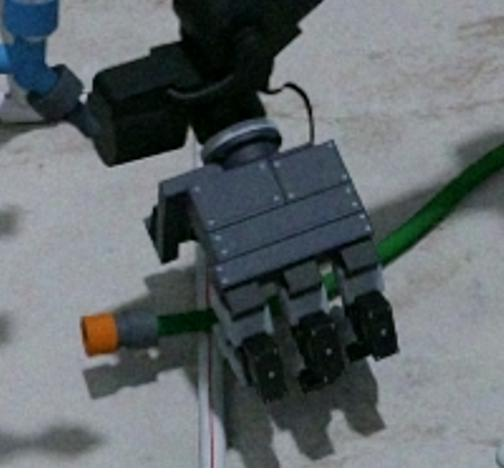

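>>> {"method": "execute_actions", "body": {"actions": [[[0,0,0,0,0,0,0,0,0,0,0,0,0,0,0,0,0,0,0,0,0,0,0.4,-0.6,0,-0.0184,-0.0078,0,0,0,0.38,0.45,0.81,0.8,0,0,0,0,0,0,0,0,0,0,0,0,0.55,-0.6]],[[0,0,0,0,0,0,0,0,0,0,0,0,0,0,0,0,0,0,0,0,0,0,0.4,-0.6,0,0,0,0,0,0,0.37,0.52,0.81,0.8,0,0,0,0,0,0,0,0,0,0,0,0,0.55,-0.6]],[[0,0,0,0,0,0,0,0,0,0,0,0,0,0,0,0,0,0,0,0,0,0,0.4,-0.6,0,0,0,0,0,0,0.38,0.6,0.82,0.8,0,0,0,0,0,0,0,0,0,0,0,0,0.6,-0.6]],[[0,0,0,0,0,0,0,0,0,0,0,0,0,0,0,0,0,0,0,0,0,0,0.4,-0.6,0,0,0,0,0,0,0.41,0.68,0.88,0.8,0,0,0,0,0,0,0,0,0,0,0,0,0.7,-0.6]]], "cameras": ["cam_high", "cam_right_wrist"]}}

>>> {"method": "zoom_image", "body": {"camera": "cam_high", "region": [150, 90, 290, 220]}}

Scene clock: 552.73 s.
left_arm: end_effector_position=(+0.3079, -0.1598, +0.2063) hand_goal=(+0.000, +0.750, +0.580, +0.700, +0.000, +0.750, +0.580, +0.700, +0.000, +0.750, +0.580, +0.700, +0.710, +0.680, +0.230, +0.170) hand_measured=(+0.960, +0.760, +0.586, +0.700, +0.002, +0.758, +0.580, +0.698, +0.002, +0.756, +0.580, +0.698, +0.724, +0.678, +0.228, +0.170) hand_current_ma=(+0, +2, +0, +0, +0, +1, +0, +0, +0, +1, +0, +0, +3, +0, +0, +0) hand_state=(overload, goal, goal, goal, goal, goal, goal, goal, goal, goal, goal, goal, goal, goal, goal, goal) hand_current_limit=0.40 hand_speed=-0.60 end_effector_quat_wxyz=(+0.512, +0.849, +0.124, +0.045) | right_arm: end_effector_position=(+0.4735, +0.3314, +0.0615) hand_goal=(+0.000, -0.354, -0.148, +0.446, +0.000, -0.382, -0.212, +0.370, +0.000, -0.368, -0.700, -0.084, -0.744, +0.680, +0.010, +0.112) hand_measured=(+0.004, -0.328, -0.126, +0.456, +0.000, -0.374, -0.206, +0.374, +0.002, -0.360, -0.696, -0.086, -0.688, +0.688, +0.008, +0.104) hand_current_ma=(+0, +25, +17, +4, +0, +3, +2, +1, +0, +3, +1, +0, +79, +4, +0, -4) hand_state=(goal, blocked, blocked, goal, goal, goal, goal, goal, goal, goal, goal, goal, blocked, goal, goal, goal) hand_current_limit=0.70 hand_speed=-0.60 end_effector_quat_wxyz=(-0.549, +0.822, +0.128, -0.083)
Joint positions: left_arm=[0.091 1.068 0.489 -0.731 1.061 1.218] | right_arm=[0.387 1.945 1.458 -0.889 -1.168 1.777]
Joint torques (N m): left_arm=[1.44 -3.6 12.23 0.49 0.79 0.29] | right_arm=[0.21 -17.9 9.2 0.94 -0.59 -0.12]
Heat: left arm: hottest elbow 42 °C; right arm: hottest elbow 46 °C.
Hand target: left_arm +0.3252, -0.1564, +0.2255; +0.512, +0.849, +0.112, +0.067 | right_arm +0.4746, +0.3316, +0.0503; -0.545, +0.824, +0.130, -0.086
Off the commanded pose: left_arm 0.026 m, 3 deg | right_arm 0.011 m, 1 deg.
Step readings (end_effector_position of left_arm | right_arm):
0: (+0.3079, -0.1598, +0.2063) | (+0.4765, +0.3304, +0.0611)
1: (+0.3079, -0.1598, +0.2063) | (+0.4765, +0.3304, +0.0611)
2: (+0.3079, -0.1598, +0.2063) | (+0.4763, +0.3306, +0.0611)
4: (+0.3079, -0.1598, +0.2063) | (+0.4762, +0.3308, +0.0612)
8: (+0.3079, -0.1598, +0.2063) | (+0.4761, +0.3307, +0.0612)
15: (+0.3079, -0.1598, +0.2063) | (+0.4761, +0.3307, +0.0612)
16: (+0.3079, -0.1598, +0.2063) | (+0.4761, +0.3307, +0.0612)
17: (+0.3079, -0.1598, +0.2063) | (+0.4759, +0.3310, +0.0612)
19: (+0.3079, -0.1598, +0.2063) | (+0.4757, +0.3311, +0.0612)
23: (+0.3079, -0.1598, +0.2063) | (+0.4757, +0.3311, +0.0612)
30: (+0.3079, -0.1598, +0.2063) | (+0.4757, +0.3311, +0.0612)
31: (+0.3079, -0.1598, +0.2063) | (+0.4757, +0.3311, +0.0612)
32: (+0.3079, -0.1598, +0.2063) | (+0.4755, +0.3313, +0.0613)
34: (+0.3079, -0.1598, +0.2063) | (+0.4751, +0.3317, +0.0613)
38: (+0.3079, -0.1598, +0.2063) | (+0.4750, +0.3317, +0.0614)
45: (+0.3079, -0.1598, +0.2063) | (+0.4750, +0.3317, +0.0614)
46: (+0.3079, -0.1598, +0.2063) | (+0.4749, +0.3317, +0.0614)
47: (+0.3079, -0.1598, +0.2063) | (+0.4744, +0.3317, +0.0615)
49: (+0.3079, -0.1598, +0.2063) | (+0.4737, +0.3315, +0.0615)
53: (+0.3079, -0.1598, +0.2063) | (+0.4735, +0.3315, +0.0615)
60: (+0.3079, -0.1598, +0.2063) | (+0.4735, +0.3314, +0.0615)
Images, in order (width x height): cam_high 504x504, cam_right_wrist 504x504.

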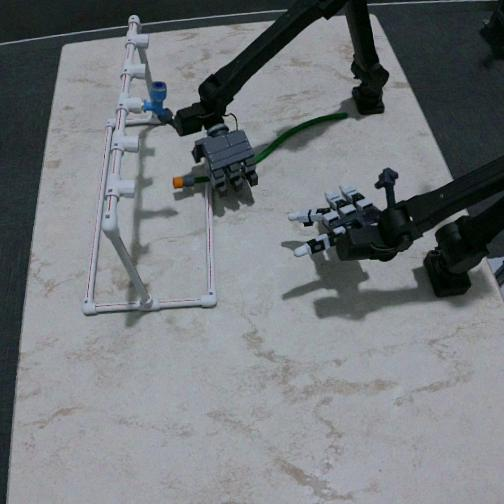

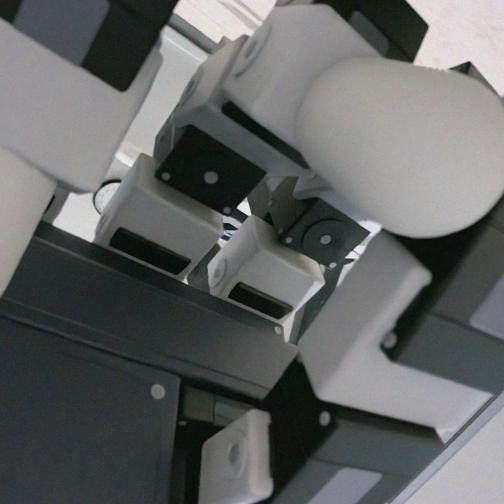

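Scaled by 3.600 from the camera's 504x504 image, which has a finer 720x720 frame.

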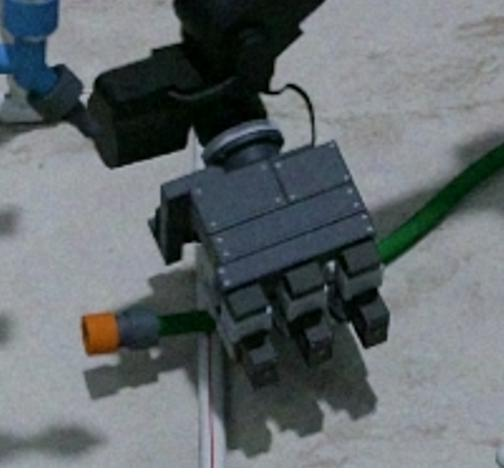

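>>> {"method": "execute_actions", "body": {"actions": [[[0,0,0,0,0,0,0,0,0,0,0,0,0,0,0,0,0,0,0,0,0,0,0.4,-0.6,0,-0.0184,-0.0078,0,0,0,0.4,0.38,0.78,0.8,0,0,0,0,0,0,0,0,0,0,0,0,0.5,-0.6]],[[0,0,0,0,0,0,0,0,0,0,0,0,0,0,0,0,0,0,0,0,0,0,0.4,-0.6,0,0,0,0,0,0,0.5,0.1,0.72,0.8,0,0,0,0,0,0,0,0,0,0,0,0,0.5,-0.6]],[[0,0,0,0,0,0,0,0,0,0,0,0,0,0,0,0,0,0,0,0,0,0,0.4,-0.6,0,0.0491,0.0208,0,0,0,0.5,0.1,0.72,0.8,0,0,0,0,0,0,0,0,0,0,0,0,0.5,-0.6]],[[0,0,0,0,0,0,0,0,0,0,0,0,0,0,0,0,0,0,0,0,0,0,0.4,-0.6,0,0,0,0,0,0,0.5,0.1,0.72,0.8,0,0,0,0,0,0,0,0,0,0,0,0,0.5,-0.6]]], "cameras": ["cam_high", "cam_right_wrist"]}}

>>> {"method": "zoom_image", "body": {"camera": "cam_high", "region": [150, 90, 290, 220]}}

Scene clock: 556.13 s.
left_arm: end_effector_position=(+0.3079, -0.1598, +0.2063) hand_goal=(+0.000, +0.750, +0.580, +0.700, +0.000, +0.750, +0.580, +0.700, +0.000, +0.750, +0.580, +0.700, +0.710, +0.680, +0.230, +0.170) hand_measured=(+0.960, +0.760, +0.586, +0.700, +0.002, +0.758, +0.580, +0.698, +0.002, +0.756, +0.580, +0.698, +0.724, +0.678, +0.228, +0.170) hand_current_ma=(+0, +2, +0, +0, +0, +1, +0, +0, +0, +1, +0, +0, +3, +0, +0, +0) hand_state=(overload, goal, goal, goal, goal, goal, goal, goal, goal, goal, goal, goal, goal, goal, goal, goal) hand_current_limit=0.40 hand_speed=-0.60 end_effector_quat_wxyz=(+0.512, +0.849, +0.124, +0.045) | right_arm: end_effector_position=(+0.4756, +0.3319, +0.0531) hand_goal=(+0.000, +0.494, -0.316, +0.246, +0.000, +0.610, -0.240, +0.192, +0.000, +0.470, -0.700, -0.210, -0.464, +0.680, +0.050, +0.008) hand_measured=(+0.002, +0.482, -0.312, +0.250, -0.002, +0.594, -0.238, +0.196, +0.002, +0.458, -0.696, -0.206, -0.458, +0.680, +0.040, +0.002) hand_current_ma=(+0, -7, +1, +1, +0, -11, +0, +1, +0, -6, +1, +1, +2, +0, -6, -2) hand_state=(goal, goal, goal, goal, goal, goal, goal, goal, goal, goal, goal, goal, goal, goal, goal, goal) hand_current_limit=0.50 hand_speed=-0.60 end_effector_quat_wxyz=(-0.549, +0.822, +0.132, -0.078)
Joint positions: left_arm=[0.091 1.068 0.489 -0.731 1.061 1.218] | right_arm=[0.387 1.955 1.451 -0.866 -1.166 1.77]
Joint torques (N m): left_arm=[1.44 -3.6 12.25 0.47 0.79 0.28] | right_arm=[0.09 -16.56 8.1 1.76 -0.86 -0.05]
Heat: left arm: hottest elbow 42 °C; right arm: hottest elbow 46 °C.
Hand target: left_arm +0.3252, -0.1564, +0.2255; +0.512, +0.849, +0.112, +0.067 | right_arm +0.4746, +0.3316, +0.0303; -0.545, +0.824, +0.130, -0.086
Off the commanded pose: left_arm 0.026 m, 3 deg | right_arm 0.023 m, 1 deg.
Step readings (end_effector_position of left_arm | right_arm):
0: (+0.3079, -0.1598, +0.2063) | (+0.4735, +0.3314, +0.0615)
1: (+0.3079, -0.1598, +0.2063) | (+0.4734, +0.3314, +0.0615)
2: (+0.3079, -0.1598, +0.2063) | (+0.4732, +0.3313, +0.0615)
4: (+0.3079, -0.1598, +0.2063) | (+0.4733, +0.3313, +0.0615)
8: (+0.3079, -0.1598, +0.2063) | (+0.4724, +0.3309, +0.0614)
15: (+0.3079, -0.1598, +0.2063) | (+0.4716, +0.3306, +0.0614)
16: (+0.3079, -0.1598, +0.2063) | (+0.4717, +0.3306, +0.0614)
17: (+0.3079, -0.1598, +0.2063) | (+0.4718, +0.3305, +0.0612)
19: (+0.3079, -0.1598, +0.2063) | (+0.4715, +0.3302, +0.0611)
23: (+0.3079, -0.1598, +0.2063) | (+0.4711, +0.3301, +0.0611)
30: (+0.3079, -0.1598, +0.2063) | (+0.4711, +0.3301, +0.0611)
31: (+0.3079, -0.1598, +0.2063) | (+0.4711, +0.3301, +0.0611)
32: (+0.3079, -0.1598, +0.2063) | (+0.4712, +0.3301, +0.0611)
34: (+0.3079, -0.1598, +0.2063) | (+0.4727, +0.3307, +0.0609)
38: (+0.3079, -0.1598, +0.2063) | (+0.4750, +0.3317, +0.0569)
45: (+0.3079, -0.1598, +0.2063) | (+0.4754, +0.3318, +0.0531)
46: (+0.3079, -0.1598, +0.2063) | (+0.4755, +0.3319, +0.0531)
47: (+0.3079, -0.1598, +0.2063) | (+0.4755, +0.3319, +0.0531)
49: (+0.3079, -0.1598, +0.2063) | (+0.4756, +0.3319, +0.0531)
53: (+0.3079, -0.1598, +0.2063) | (+0.4756, +0.3319, +0.0531)
60: (+0.3079, -0.1598, +0.2063) | (+0.4756, +0.3319, +0.0531)
Images, in order (width x height): cam_high 504x504, cam_right_wrist 504x504.

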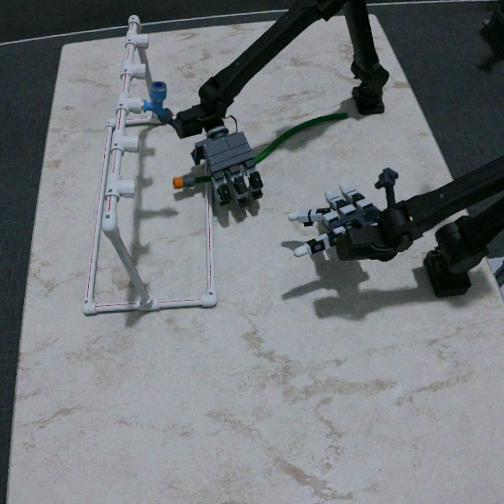

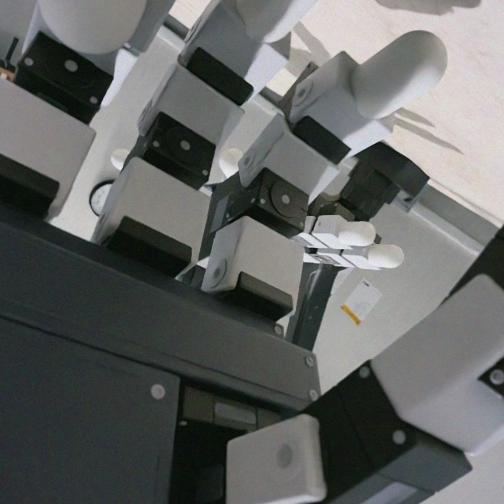

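Scaled by 3.600 from the camera's 504x504 image, which has a finer 720x720 frame.

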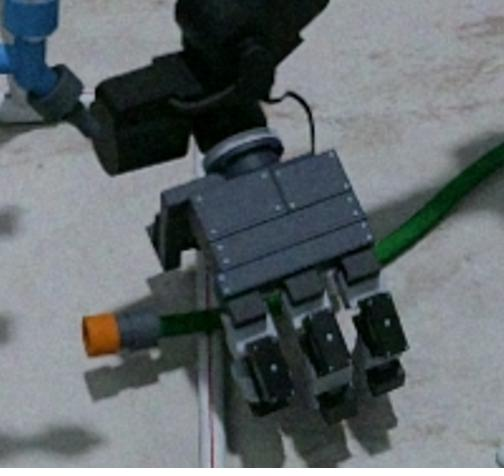

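>>> {"method": "execute_actions", "body": {"actions": [[[0,0,0,0,0,0,0,0,0,0,0,0,0,0,0,0,0,0,0,0,0,0,0.4,-0.6,0,-0.06,-0.0255,0,0,0,0.5,0.1,0.6,0.8,0,0,0,0,0,0,0,0,0,0,0,0,0.5,-0.6]],[[0,0,0,0,0,0,0,0,0,0,0,0,0,0,0,0,0,0,0,0,0,0,0.4,-0.6,-0.005,0.015,-0.02,0,0,0,0.5,0.1,0.6,0.8,0,0,0,0,0,0,0,0,0,0,0,0,0.5,-0.6]],[[0,0,0,0,0,0,0,0,0,0,0,0,0,0,0,0,0,0,0,0,0,0,0.4,-0.6,0,0.06,0.0255,0,0,0,0.5,0.1,0.6,0.8,0,0,0,0,0,0,0,0,0,0,0,0,0.5,-0.6]],[[0,0,0,0,0,0,0,0,0,0,0,0,0,0,0,0,0,0,0,0,0,0,0.4,-0.6,0,0,0,0,0,0,0.5,0.1,0.6,0.8,0,0,0,0,0,0,0,0,0,0,0,0,0.5,-0.6]]], "cameras": ["cam_high"]}}

>>> {"method": "zoom_image", "body": {"camera": "cam_high", "region": [150, 90, 290, 220]}}

Scene clock: 559.33 s.
left_arm: end_effector_position=(+0.3079, -0.1598, +0.2063) hand_goal=(+0.000, +0.750, +0.580, +0.700, +0.000, +0.750, +0.580, +0.700, +0.000, +0.750, +0.580, +0.700, +0.710, +0.680, +0.230, +0.170) hand_measured=(+0.960, +0.760, +0.586, +0.700, +0.002, +0.758, +0.580, +0.698, +0.002, +0.756, +0.580, +0.698, +0.724, +0.678, +0.228, +0.170) hand_current_ma=(+0, +2, +0, +0, +0, +1, +0, +0, +0, +1, +0, +0, +3, +0, +0, +0) hand_state=(overload, goal, goal, goal, goal, goal, goal, goal, goal, goal, goal, goal, goal, goal, goal, goal) hand_current_limit=0.40 hand_speed=-0.60 end_effector_quat_wxyz=(+0.512, +0.849, +0.124, +0.045) | right_arm: end_effector_position=(+0.4753, +0.3195, +0.0478) hand_goal=(+0.000, +0.536, -0.250, +0.246, +0.000, +0.610, -0.240, +0.156, +0.000, +0.440, -0.700, -0.210, -0.260, +0.680, +0.080, +0.026) hand_measured=(+0.002, +0.522, -0.252, +0.248, -0.002, +0.594, -0.238, +0.160, +0.002, +0.438, -0.696, -0.206, -0.254, +0.680, +0.080, +0.024) hand_current_ma=(+0, -8, +0, +1, +0, -11, +0, +1, +0, +0, +1, +1, +1, +0, +0, +0) hand_state=(goal, goal, goal, goal, goal, goal, goal, goal, goal, goal, goal, goal, goal, goal, goal, goal) hand_current_limit=0.50 hand_speed=-0.60 end_effector_quat_wxyz=(-0.547, +0.823, +0.132, -0.081)
Joint positions: left_arm=[0.091 1.068 0.489 -0.731 1.061 1.218] | right_arm=[0.367 1.962 1.449 -0.916 -1.167 1.713]
Joint torques (N m): left_arm=[1.49 -3.6 12.23 0.47 0.79 0.29] | right_arm=[-0.26 -16.56 7.97 1.63 -1.01 -0.09]
Heat: left arm: hottest elbow 43 °C; right arm: hottest elbow 45 °C.
Hand target: left_arm +0.3252, -0.1564, +0.2255; +0.512, +0.849, +0.112, +0.067 | right_arm +0.4762, +0.3168, +0.0268; -0.545, +0.824, +0.130, -0.086
Off the commanded pose: left_arm 0.026 m, 3 deg | right_arm 0.021 m, 1 deg.
Step readings (end_effector_position of left_arm | right_arm):
0: (+0.3079, -0.1598, +0.2063) | (+0.4756, +0.3319, +0.0531)
1: (+0.3079, -0.1598, +0.2063) | (+0.4756, +0.3319, +0.0531)
2: (+0.3079, -0.1598, +0.2063) | (+0.4756, +0.3319, +0.0531)
4: (+0.3079, -0.1598, +0.2063) | (+0.4737, +0.3311, +0.0531)
8: (+0.3079, -0.1598, +0.2063) | (+0.4679, +0.3287, +0.0530)
15: (+0.3079, -0.1598, +0.2063) | (+0.4651, +0.3275, +0.0531)
16: (+0.3079, -0.1598, +0.2063) | (+0.4649, +0.3274, +0.0531)
17: (+0.3079, -0.1598, +0.2063) | (+0.4642, +0.3271, +0.0530)
19: (+0.3079, -0.1598, +0.2063) | (+0.4627, +0.3257, +0.0529)
23: (+0.3079, -0.1598, +0.2063) | (+0.4629, +0.3207, +0.0527)
30: (+0.3079, -0.1598, +0.2063) | (+0.4646, +0.3161, +0.0524)
31: (+0.3079, -0.1598, +0.2063) | (+0.4650, +0.3156, +0.0524)
32: (+0.3079, -0.1598, +0.2063) | (+0.4652, +0.3157, +0.0524)
34: (+0.3079, -0.1598, +0.2063) | (+0.4680, +0.3165, +0.0522)
38: (+0.3079, -0.1598, +0.2063) | (+0.4738, +0.3187, +0.0511)
45: (+0.3079, -0.1598, +0.2063) | (+0.4750, +0.3194, +0.0479)
46: (+0.3079, -0.1598, +0.2063) | (+0.4751, +0.3194, +0.0478)
47: (+0.3079, -0.1598, +0.2063) | (+0.4752, +0.3194, +0.0478)
49: (+0.3079, -0.1598, +0.2063) | (+0.4752, +0.3194, +0.0478)
53: (+0.3079, -0.1598, +0.2063) | (+0.4753, +0.3195, +0.0478)
60: (+0.3079, -0.1598, +0.2063) | (+0.4753, +0.3195, +0.0478)
Images, in order (width x height): cam_high 504x504.

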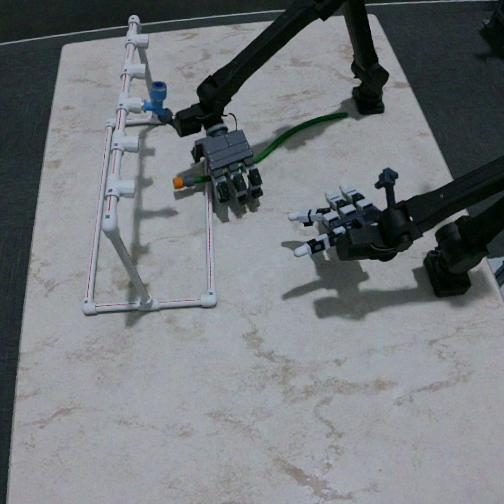

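Scaled by 3.600 from the camera's 504x504 image, which has a finer 720x720 frame.

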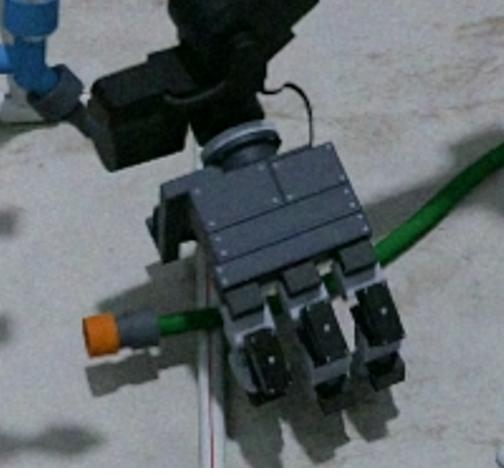

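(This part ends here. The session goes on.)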